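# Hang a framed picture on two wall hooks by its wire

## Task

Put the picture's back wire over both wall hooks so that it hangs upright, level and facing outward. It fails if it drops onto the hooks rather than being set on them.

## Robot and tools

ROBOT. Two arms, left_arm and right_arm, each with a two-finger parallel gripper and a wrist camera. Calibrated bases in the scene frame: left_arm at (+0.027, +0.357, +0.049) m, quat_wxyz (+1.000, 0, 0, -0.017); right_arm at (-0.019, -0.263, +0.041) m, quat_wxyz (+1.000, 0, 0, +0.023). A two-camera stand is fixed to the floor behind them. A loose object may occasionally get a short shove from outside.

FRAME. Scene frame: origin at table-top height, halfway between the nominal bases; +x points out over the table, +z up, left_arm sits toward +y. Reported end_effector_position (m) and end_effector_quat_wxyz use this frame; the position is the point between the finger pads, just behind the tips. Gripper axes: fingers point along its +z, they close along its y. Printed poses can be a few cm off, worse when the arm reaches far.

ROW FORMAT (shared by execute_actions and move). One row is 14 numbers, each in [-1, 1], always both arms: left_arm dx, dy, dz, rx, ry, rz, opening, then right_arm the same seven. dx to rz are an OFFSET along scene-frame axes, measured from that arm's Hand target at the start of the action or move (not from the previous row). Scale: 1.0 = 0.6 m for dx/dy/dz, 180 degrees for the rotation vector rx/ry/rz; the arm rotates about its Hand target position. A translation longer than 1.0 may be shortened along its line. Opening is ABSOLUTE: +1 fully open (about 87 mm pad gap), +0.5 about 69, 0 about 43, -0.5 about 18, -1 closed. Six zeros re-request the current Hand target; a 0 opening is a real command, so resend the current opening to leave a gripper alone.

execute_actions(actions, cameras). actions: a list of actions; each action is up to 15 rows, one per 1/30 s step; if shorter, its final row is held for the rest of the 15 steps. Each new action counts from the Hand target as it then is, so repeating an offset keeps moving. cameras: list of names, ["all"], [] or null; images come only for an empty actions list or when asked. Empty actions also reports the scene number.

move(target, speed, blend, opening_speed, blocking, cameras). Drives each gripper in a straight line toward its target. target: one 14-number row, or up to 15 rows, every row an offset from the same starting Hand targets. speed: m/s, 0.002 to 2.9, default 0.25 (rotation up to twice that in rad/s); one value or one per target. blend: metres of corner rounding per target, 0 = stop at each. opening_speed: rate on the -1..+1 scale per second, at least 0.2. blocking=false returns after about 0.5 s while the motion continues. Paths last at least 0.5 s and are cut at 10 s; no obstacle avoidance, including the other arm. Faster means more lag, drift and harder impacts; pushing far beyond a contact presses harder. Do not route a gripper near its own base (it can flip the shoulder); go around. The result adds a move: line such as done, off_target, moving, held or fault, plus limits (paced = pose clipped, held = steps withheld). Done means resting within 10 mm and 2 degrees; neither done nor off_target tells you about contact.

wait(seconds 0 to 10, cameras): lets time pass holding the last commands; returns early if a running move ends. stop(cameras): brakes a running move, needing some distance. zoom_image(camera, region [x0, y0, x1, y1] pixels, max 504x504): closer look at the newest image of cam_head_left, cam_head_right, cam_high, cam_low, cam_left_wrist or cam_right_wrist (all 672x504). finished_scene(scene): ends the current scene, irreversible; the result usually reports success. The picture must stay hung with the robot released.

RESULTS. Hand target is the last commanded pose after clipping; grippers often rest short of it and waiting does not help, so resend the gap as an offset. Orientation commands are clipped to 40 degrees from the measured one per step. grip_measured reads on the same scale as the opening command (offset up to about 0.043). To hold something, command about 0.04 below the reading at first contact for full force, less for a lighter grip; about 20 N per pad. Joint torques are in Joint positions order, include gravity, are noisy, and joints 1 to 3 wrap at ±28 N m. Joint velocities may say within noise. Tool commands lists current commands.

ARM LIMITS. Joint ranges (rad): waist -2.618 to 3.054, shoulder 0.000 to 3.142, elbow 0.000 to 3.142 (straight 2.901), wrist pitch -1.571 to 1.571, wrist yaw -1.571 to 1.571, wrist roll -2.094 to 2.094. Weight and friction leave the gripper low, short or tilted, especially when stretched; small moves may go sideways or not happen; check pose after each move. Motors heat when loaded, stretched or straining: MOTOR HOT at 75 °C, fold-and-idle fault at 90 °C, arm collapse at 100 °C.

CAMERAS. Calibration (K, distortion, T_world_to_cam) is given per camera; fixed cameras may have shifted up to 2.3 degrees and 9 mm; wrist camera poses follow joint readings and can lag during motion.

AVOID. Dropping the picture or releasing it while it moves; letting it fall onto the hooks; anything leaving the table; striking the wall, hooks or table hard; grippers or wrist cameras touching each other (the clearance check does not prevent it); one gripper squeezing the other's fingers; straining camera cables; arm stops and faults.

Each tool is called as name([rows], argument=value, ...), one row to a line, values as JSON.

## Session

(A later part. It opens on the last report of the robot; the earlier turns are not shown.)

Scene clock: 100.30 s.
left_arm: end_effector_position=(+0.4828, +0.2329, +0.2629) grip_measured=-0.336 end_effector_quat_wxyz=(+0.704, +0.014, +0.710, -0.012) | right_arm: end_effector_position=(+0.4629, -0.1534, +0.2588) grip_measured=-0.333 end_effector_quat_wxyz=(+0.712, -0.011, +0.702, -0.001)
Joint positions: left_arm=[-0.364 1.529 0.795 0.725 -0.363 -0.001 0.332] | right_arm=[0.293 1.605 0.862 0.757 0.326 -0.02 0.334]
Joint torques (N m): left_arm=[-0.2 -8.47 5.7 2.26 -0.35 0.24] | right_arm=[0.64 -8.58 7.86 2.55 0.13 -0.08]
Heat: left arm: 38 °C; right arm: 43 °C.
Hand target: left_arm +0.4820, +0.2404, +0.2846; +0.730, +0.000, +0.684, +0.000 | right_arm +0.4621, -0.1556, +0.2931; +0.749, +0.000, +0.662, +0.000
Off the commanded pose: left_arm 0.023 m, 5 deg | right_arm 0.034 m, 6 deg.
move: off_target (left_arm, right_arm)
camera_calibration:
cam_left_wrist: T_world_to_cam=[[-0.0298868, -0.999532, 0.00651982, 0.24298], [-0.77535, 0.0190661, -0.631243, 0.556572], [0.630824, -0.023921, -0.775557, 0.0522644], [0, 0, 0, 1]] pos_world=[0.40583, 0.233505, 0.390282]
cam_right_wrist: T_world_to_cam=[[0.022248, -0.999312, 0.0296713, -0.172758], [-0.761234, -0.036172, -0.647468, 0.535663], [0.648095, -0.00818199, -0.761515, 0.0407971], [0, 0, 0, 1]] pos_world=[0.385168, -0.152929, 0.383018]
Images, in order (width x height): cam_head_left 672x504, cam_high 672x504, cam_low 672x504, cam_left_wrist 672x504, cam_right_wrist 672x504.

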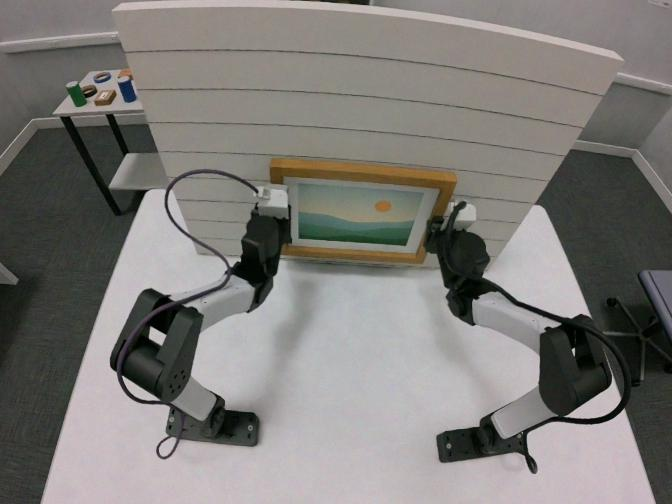

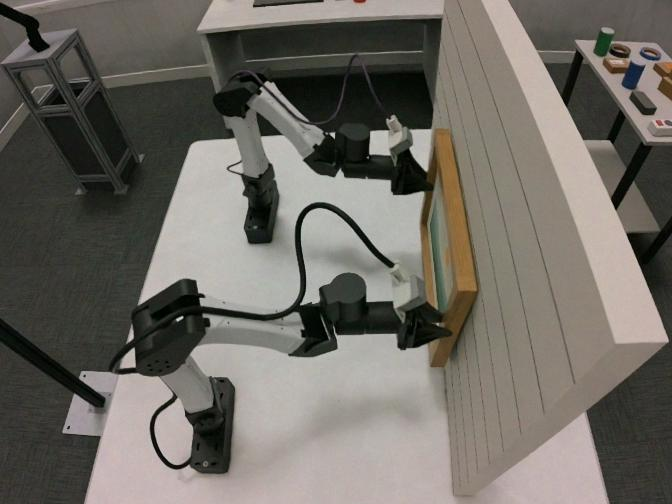

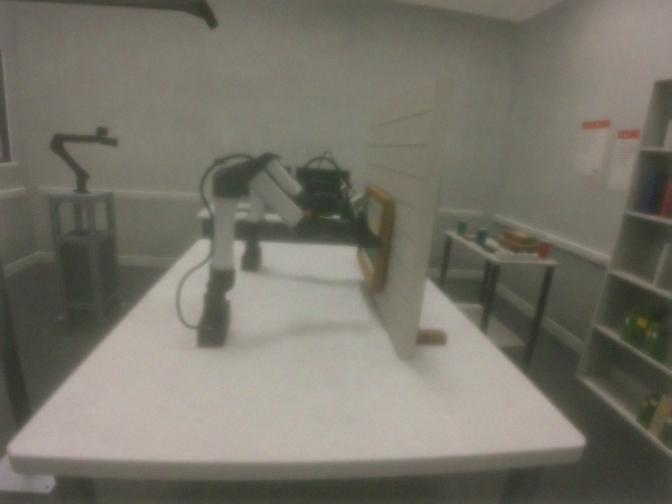

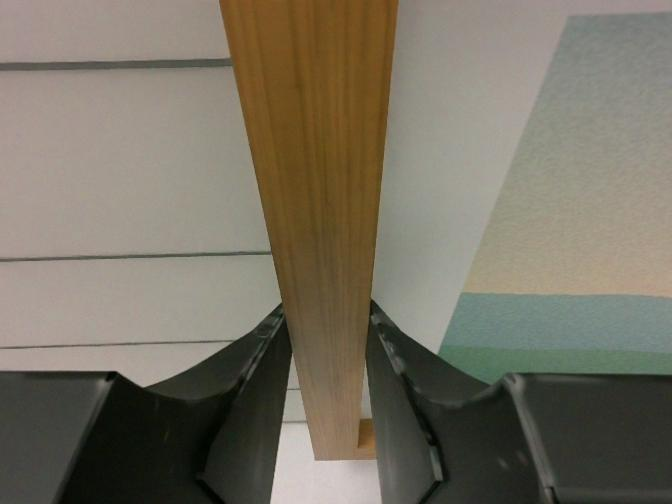

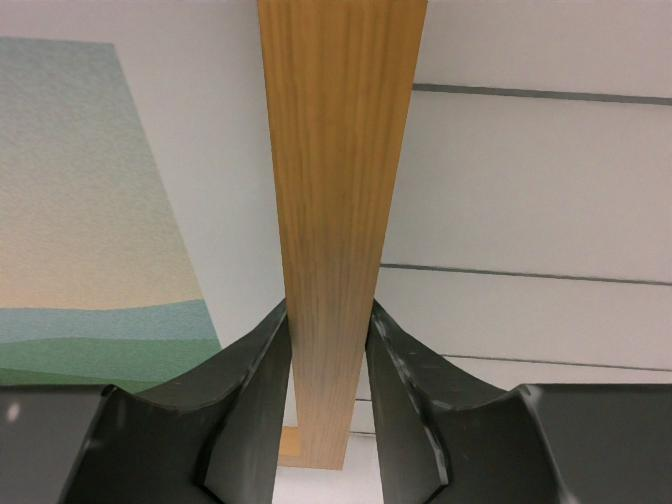

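move(target=[0,0,-0.02,0,-0.01,0,-0.7,0,0,-0.02,0,-0.01,0,-0.7], speed=0.03)

move(target=[0,0,-0.015,0,0,0,-0.7,0,0,-0.015,0,0,0,-0.7], speed=0.03, cameras=["cam_high","cam_low","cam_head_left"])

zoom_image(camera="cam_high", region=[400, 100, 500, 400])

zoom_image(camera="cam_low", region=[330, 150, 430, 300])

zoom_image(camera="cam_head_left", region=[240, 80, 500, 300])

Scene clock: 104.13 s.
left_arm: end_effector_position=(+0.4807, +0.2332, +0.2620) grip_measured=-0.336 end_effector_quat_wxyz=(+0.723, +0.013, +0.691, -0.014) | right_arm: end_effector_position=(+0.4604, -0.1532, +0.2582) grip_measured=-0.333 end_effector_quat_wxyz=(+0.730, -0.011, +0.683, +0.001)
Joint positions: left_arm=[-0.367 1.546 0.745 0.849 -0.364 0.016 0.332] | right_arm=[0.296 1.62 0.814 0.875 0.326 -0.037 0.334]
Joint torques (N m): left_arm=[0.03 -6.12 5.45 2.27 -0.32 0.21] | right_arm=[0.39 -6.27 7.65 2.55 0.1 -0.04]
Heat: left arm: 39 °C; right arm: 44 °C.
Hand target: left_arm +0.4820, +0.2406, +0.2726; +0.740, +0.000, +0.672, +0.000 | right_arm +0.4620, -0.1554, +0.2810; +0.760, +0.000, +0.650, +0.000
Off the commanded pose: left_arm 0.013 m, 4 deg | right_arm 0.023 m, 5 deg.
move: off_target (left_arm, right_arm)

Scene clock: 105.03 s.
left_arm: end_effector_position=(+0.4817, +0.2331, +0.2605) grip_measured=-0.336 end_effector_quat_wxyz=(+0.731, +0.012, +0.682, -0.014) | right_arm: end_effector_position=(+0.4615, -0.1532, +0.2573) grip_measured=-0.333 end_effector_quat_wxyz=(+0.739, -0.010, +0.674, +0.001)
Joint positions: left_arm=[-0.367 1.568 0.729 0.914 -0.365 0.025 0.332] | right_arm=[0.296 1.641 0.8 0.937 0.326 -0.045 0.334]
Joint torques (N m): left_arm=[0.06 -5.87 5 2.08 -0.3 0.13] | right_arm=[0.36 -6.02 7.17 2.36 0.09 0.03]
Heat: left arm: 39 °C; right arm: 44 °C.
Hand target: left_arm +0.4820, +0.2406, +0.2635; +0.740, +0.000, +0.672, +0.000 | right_arm +0.4621, -0.1554, +0.2721; +0.760, +0.000, +0.650, +0.000
Off the commanded pose: left_arm 0.008 m, 3 deg | right_arm 0.015 m, 4 deg.
move: off_target (left_arm, right_arm)
Images, in order (width x height): cam_head_left 672x504, cam_high 672x504, cam_low 672x504.

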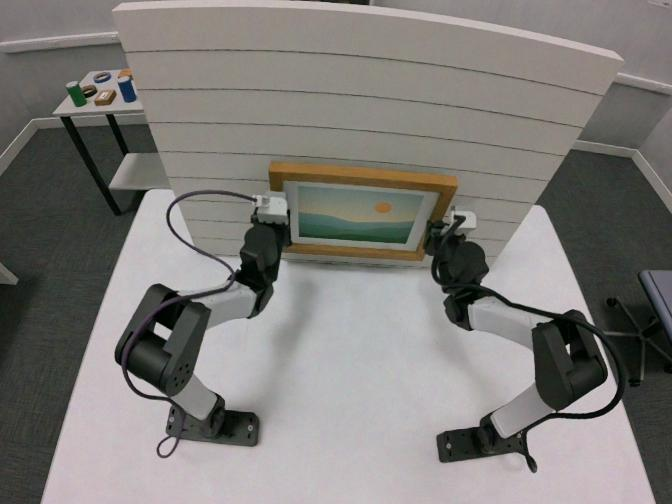

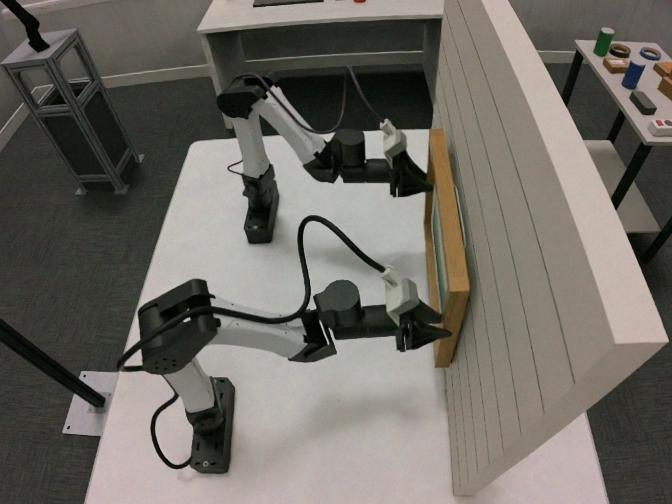

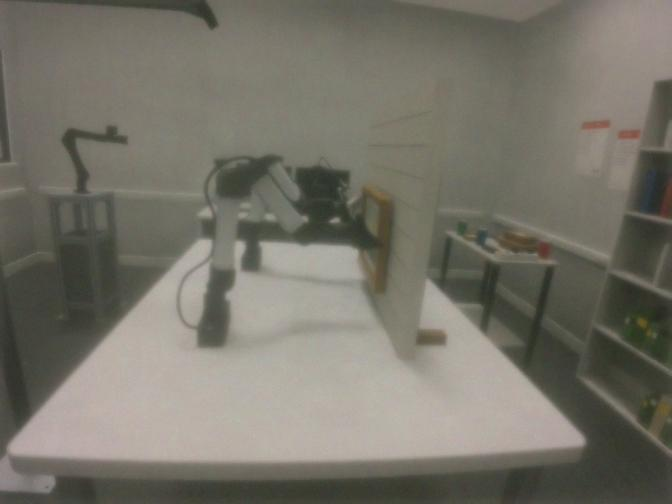

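Scaled by 1.680 from the camera's 672x504 image, which has a finer 960x720 frame.

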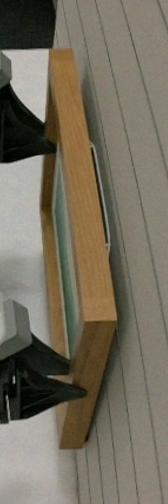

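Scaled by 3.360 from the camera's 672x504 image, which has a finer 960x720 frame.

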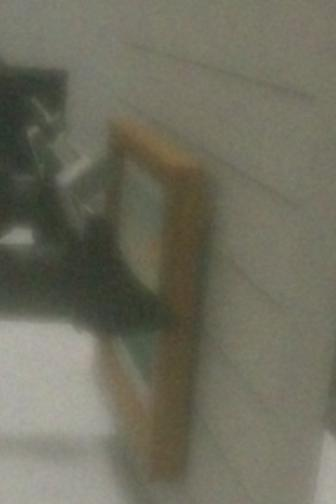

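Scaled by 1.938 from the camera's 672x504 image, which has a finer 960x720 frame.

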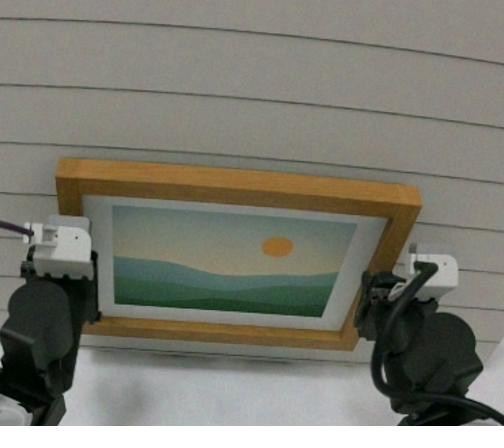

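move(target=[0.008,0,-0.015,0,0.035,0,-0.7,0.008,0,-0.018,0,0.035,0,-0.7], speed=0.03, cameras=["cam_high","cam_low","cam_head_left","cam_left_wrist","cam_right_wrist"])

zoom_image(camera="cam_high", region=[400, 100, 500, 400])

zoom_image(camera="cam_head_left", region=[240, 80, 500, 300])

Scene clock: 109.37 s.
left_arm: end_effector_position=(+0.4861, +0.2327, +0.2580) grip_measured=-0.336 end_effector_quat_wxyz=(+0.716, +0.010, +0.698, -0.013) | right_arm: end_effector_position=(+0.4653, -0.1514, +0.2552) grip_measured=-0.333 end_effector_quat_wxyz=(+0.726, -0.010, +0.688, +0.001)
Joint positions: left_arm=[-0.364 1.568 0.769 0.827 -0.366 0.006 0.332] | right_arm=[0.296 1.641 0.836 0.863 0.327 -0.031 0.334]
Joint torques (N m): left_arm=[0.66 -7.58 7.39 1.06 -0.22 -0.11] | right_arm=[-0.4 -7.46 9.84 1.26 0.05 0.25]
Heat: left arm: 37 °C; right arm: 43 °C.
Hand target: left_arm +0.4867, +0.2405, +0.2544; +0.702, +0.000, +0.712, +0.000 | right_arm +0.4668, -0.1555, +0.2612; +0.723, +0.000, +0.691, +0.000
Off the commanded pose: left_arm 0.009 m, 3 deg | right_arm 0.008 m, 1 deg.
move: off_target (left_arm)
camera_calibration:
cam_left_wrist: T_world_to_cam=[[-0.026022, -0.999574, 0.0131966, 0.239295], [-0.753066, 0.0109195, -0.657855, 0.553942], [0.657431, -0.0270567, -0.753029, 0.0282794], [0, 0, 0, 1]] pos_world=[0.40479, 0.23391, 0.38255]
cam_right_wrist: T_world_to_cam=[[0.0230134, -0.999376, 0.0268065, -0.170329], [-0.734162, -0.035094, -0.678067, 0.530675], [0.678585, -0.00407567, -0.734511, 0.0160318], [0, 0, 0, 1]] pos_world=[0.382642, -0.151534, 0.376175]
Images, in order (width x height): cam_head_left 672x504, cam_high 672x504, cam_low 672x504, cam_left_wrist 672x504, cam_right_wrist 672x504.

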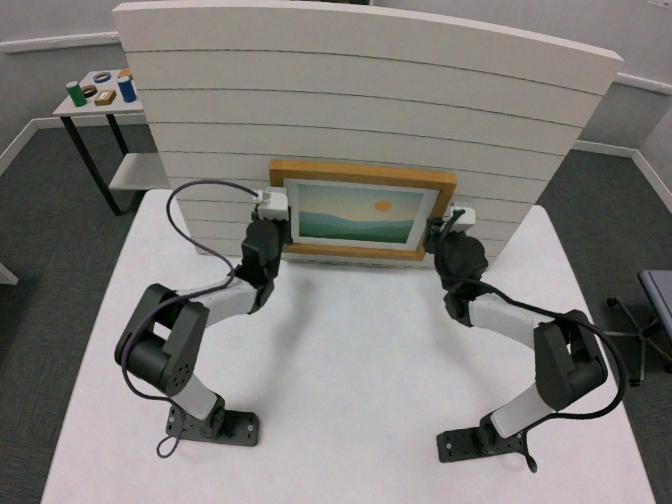

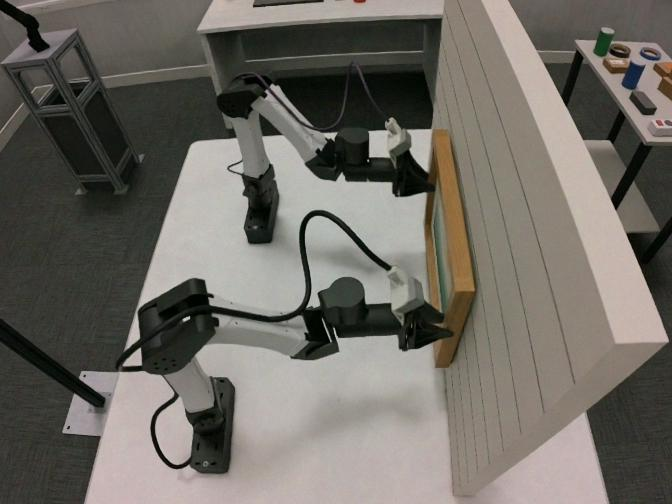

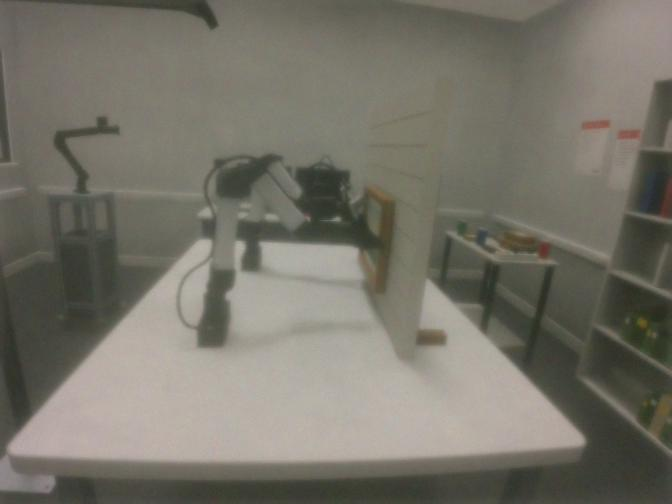

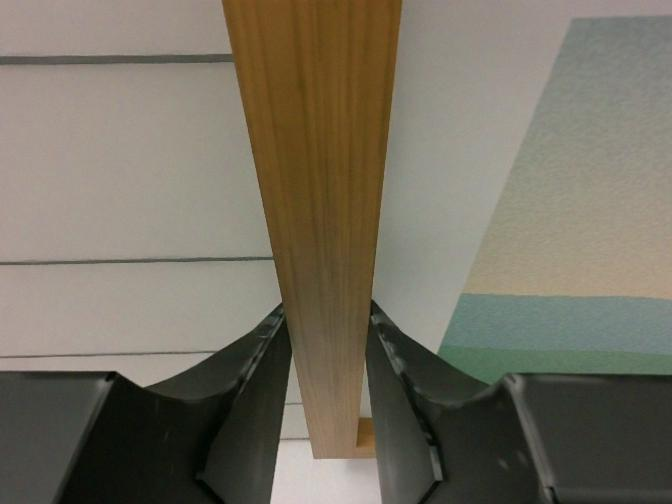

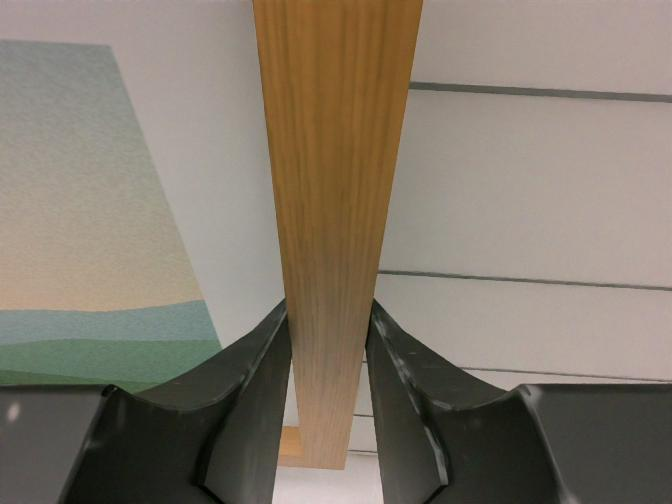

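Scaled by 1.680 from the camera's 672x504 image, which has a finer 960x720 frame.

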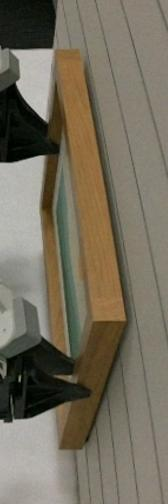

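Scaled by 1.938 from the camera's 672x504 image, which has a finer 960x720 frame.

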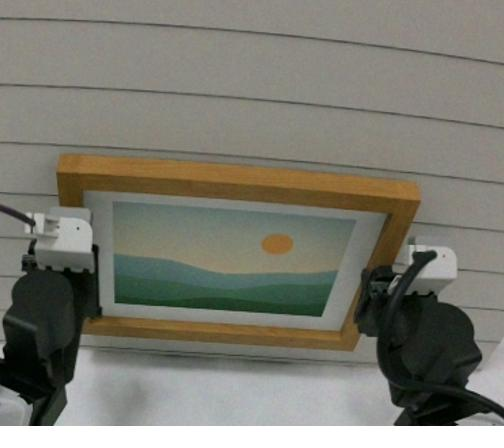

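move(target=[0.003,-0.006,-0.02,0,0.02,0,-0.7,0.003,0.002,-0.022,0,0.02,0,-0.7], speed=0.03)

Scene clock: 113.03 s.
left_arm: end_effector_position=(+0.4878, +0.2325, +0.2577) grip_measured=-0.338 end_effector_quat_wxyz=(+0.706, +0.005, +0.708, -0.012) | right_arm: end_effector_position=(+0.4671, -0.1506, +0.2547) grip_measured=-0.333 end_effector_quat_wxyz=(+0.718, -0.009, +0.696, +0.001)
Joint positions: left_arm=[-0.364 1.563 0.798 0.761 -0.373 -0.01 0.331] | right_arm=[0.296 1.639 0.858 0.815 0.328 -0.022 0.333]
Joint torques (N m): left_arm=[0.2 -5.97 7.6 0.9 -0.2 -0.19] | right_arm=[-0.46 -6.45 9.94 0.97 0.05 0.35]
Heat: left arm: 36 °C; right arm: 42 °C.
Hand target: left_arm +0.4885, +0.2369, +0.2424; +0.680, +0.000, +0.734, +0.000 | right_arm +0.4686, -0.1543, +0.2480; +0.701, +0.000, +0.713, +0.000
Off the commanded pose: left_arm 0.016 m, 4 deg | right_arm 0.008 m, 3 deg.
move: off_target (left_arm, right_arm)

move(target=[0,-0.003,-0.01,0,0,0,-0.28,0,0.002,-0.016,0,0,0,-0.28], speed=0.03, opening_speed=0.2, cameras=["cam_high","cam_low","cam_head_left","cam_left_wrist","cam_right_wrist"])

zoom_image(camera="cam_high", region=[400, 100, 500, 400])

Scene clock: 117.43 s.
left_arm: end_effector_position=(+0.4864, +0.2335, +0.2396) grip_measured=-0.280 end_effector_quat_wxyz=(+0.684, +0.008, +0.729, -0.005) | right_arm: end_effector_position=(+0.4666, -0.1512, +0.2411) grip_measured=-0.280 end_effector_quat_wxyz=(+0.703, -0.008, +0.711, -0.001)
Joint positions: left_arm=[-0.364 1.575 0.798 0.708 -0.379 -0.022 0.36] | right_arm=[0.296 1.649 0.858 0.778 0.334 -0.008 0.36]
Joint torques (N m): left_arm=[-0.18 -5.59 7.06 1.59 -0.2 -0.1] | right_arm=[-0.16 -5.46 8.23 1.74 0.02 0.26]
Heat: left arm: 35 °C; right arm: 40 °C.
Hand target: left_arm +0.4886, +0.2352, +0.2365; +0.680, +0.000, +0.734, +0.000 | right_arm +0.4686, -0.1531, +0.2384; +0.701, +0.000, +0.713, +0.000
Off the commanded pose: left_arm 0.004 m, 1 deg | right_arm 0.004 m, 1 deg.
move: done
camera_calibration:
cam_left_wrist: T_world_to_cam=[[-0.0123779, -0.999911, 0.00487708, 0.235713], [-0.809436, 0.00715611, -0.587164, 0.5534], [0.587077, -0.0112156, -0.809453, 0.0583628], [0, 0, 0, 1]] pos_world=[0.416596, 0.232387, 0.371029]
cam_right_wrist: T_world_to_cam=[[0.0184518, -0.999488, 0.0261338, -0.167483], [-0.778003, -0.0307705, -0.627507, 0.530938], [0.62799, -0.00875355, -0.778172, 0.0381738], [0, 0, 0, 1]] pos_world=[0.392189, -0.150726, 0.36725]
Images, in order (width x height): cam_head_left 672x504, cam_high 672x504, cam_low 672x504, cam_left_wrist 672x504, cam_right_wrist 672x504.

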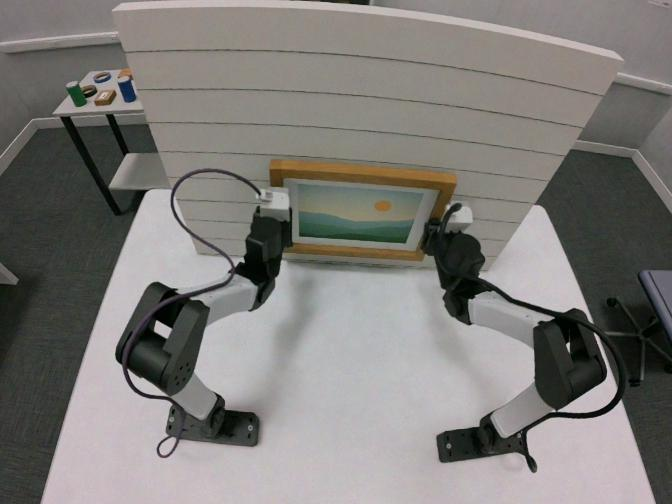

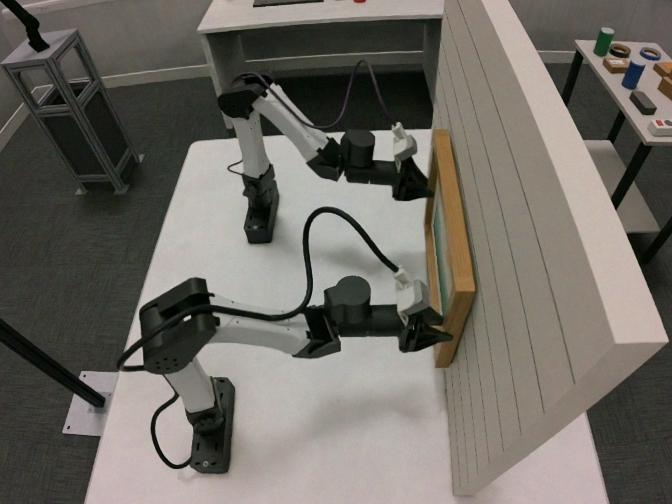

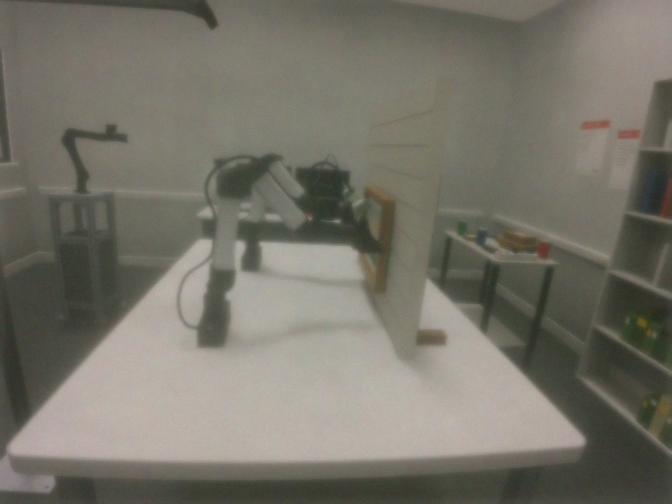

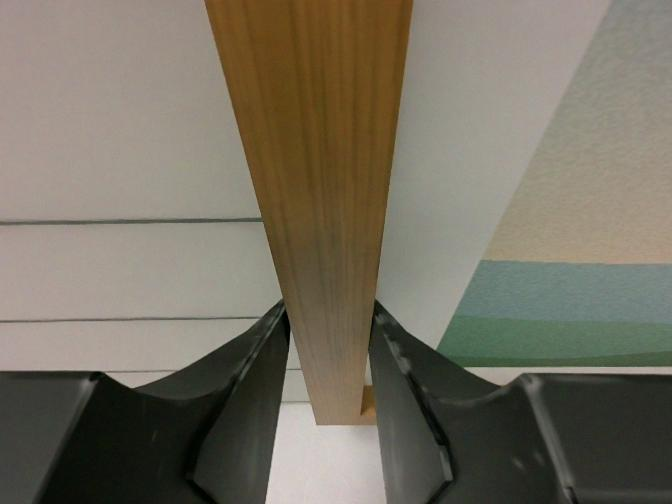

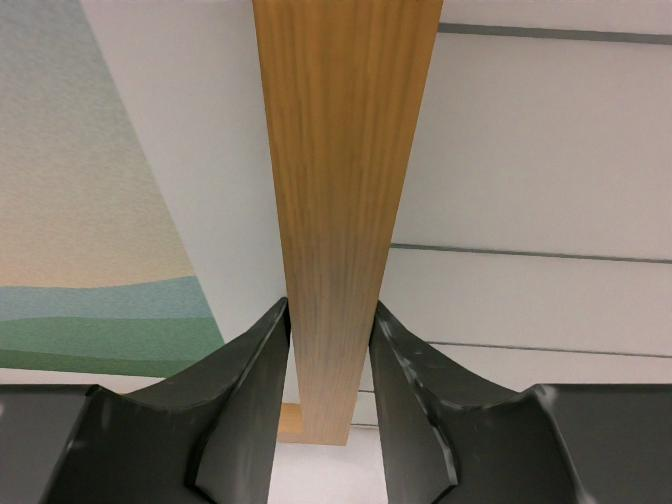

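Scaled by 1.680 from the camera's 672x504 image, which has a finer 960x720 frame.

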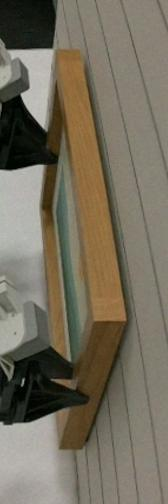

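move([
  [0,0,0,0,0,0,0.2,0,0,0,0,0,0,0.2],
  [-0.17,0,0.003,0,0,0,0.2,-0.17,0,0.0,0,0,0,0.2],
], speed=0.06, opening_speed=0.3, cameras=["cam_high","cam_low","cam_head_left","cam_head_right"])

zoom_image(camera="cam_head_left", region=[240, 80, 500, 300])

zoom_image(camera="cam_high", region=[400, 100, 500, 400])

Scene clock: 123.53 s.
left_arm: end_effector_position=(+0.3913, +0.2321, +0.2429) grip_measured=+0.200 end_effector_quat_wxyz=(+0.684, +0.006, +0.730, -0.003) | right_arm: end_effector_position=(+0.3702, -0.1527, +0.2339) grip_measured=+0.200 end_effector_quat_wxyz=(+0.696, -0.010, +0.718, -0.006)
Joint positions: left_arm=[-0.536 1.209 0.528 0.604 -0.556 -0.037 0.6] | right_arm=[0.428 1.297 0.537 0.724 0.469 -0.006 0.6]
Joint torques (N m): left_arm=[-0.66 -5.08 4.98 1.58 -0.2 -0.12] | right_arm=[0.95 -5.34 6.9 1.72 0.11 0.25]
Heat: left arm: 35 °C; right arm: 40 °C.
Hand target: left_arm +0.3866, +0.2352, +0.2384; +0.680, +0.000, +0.733, +0.000 | right_arm +0.3666, -0.1531, +0.2385; +0.701, +0.000, +0.713, +0.000
Off the commanded pose: left_arm 0.007 m, 1 deg | right_arm 0.006 m, 2 deg.
move: done
Images, in order (width x height): cam_head_left 672x504, cam_head_right 672x504, cam_high 672x504, cam_low 672x504.

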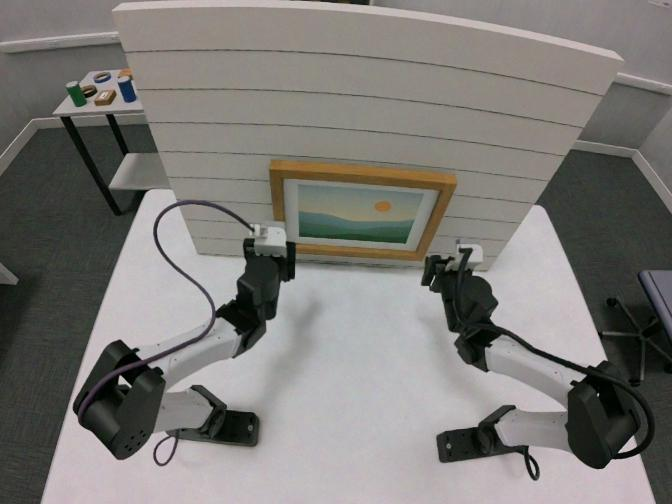

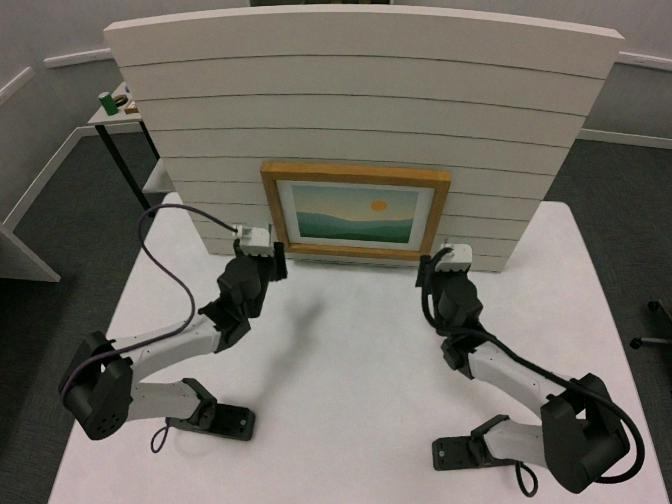

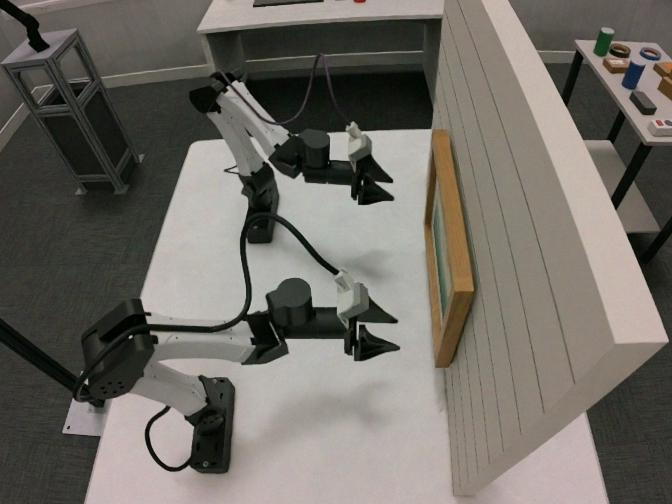

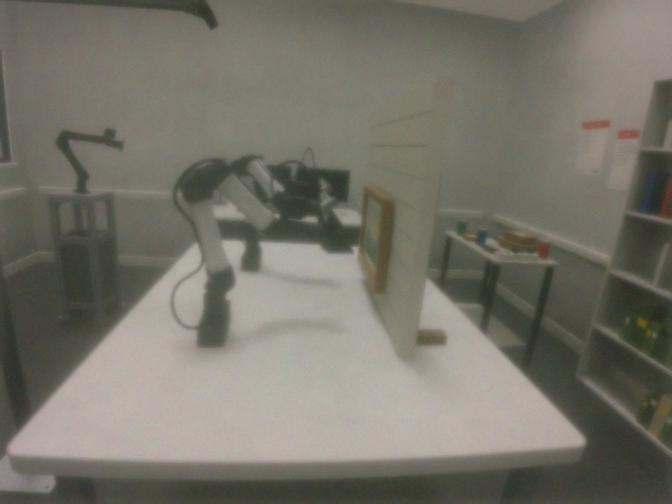

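Scaled by 1.938 from the camera's 672x504 image, which has a finer 960x720 frame.

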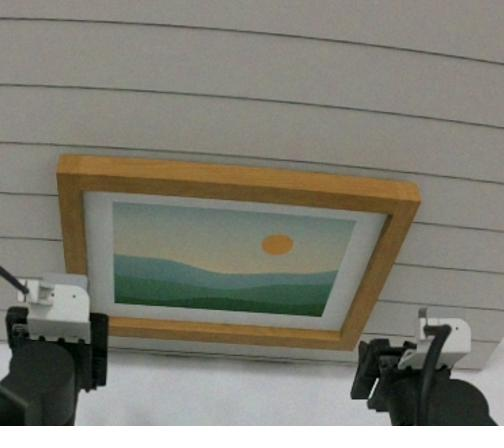

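Scaled by 1.680 from the camera's 672x504 image, which has a finer 960x720 frame.

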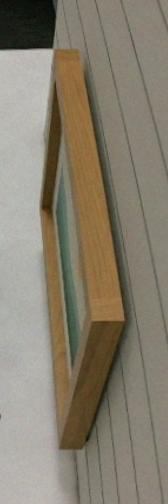

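finished_scene(scene=1)

The scene is finished: the task was done.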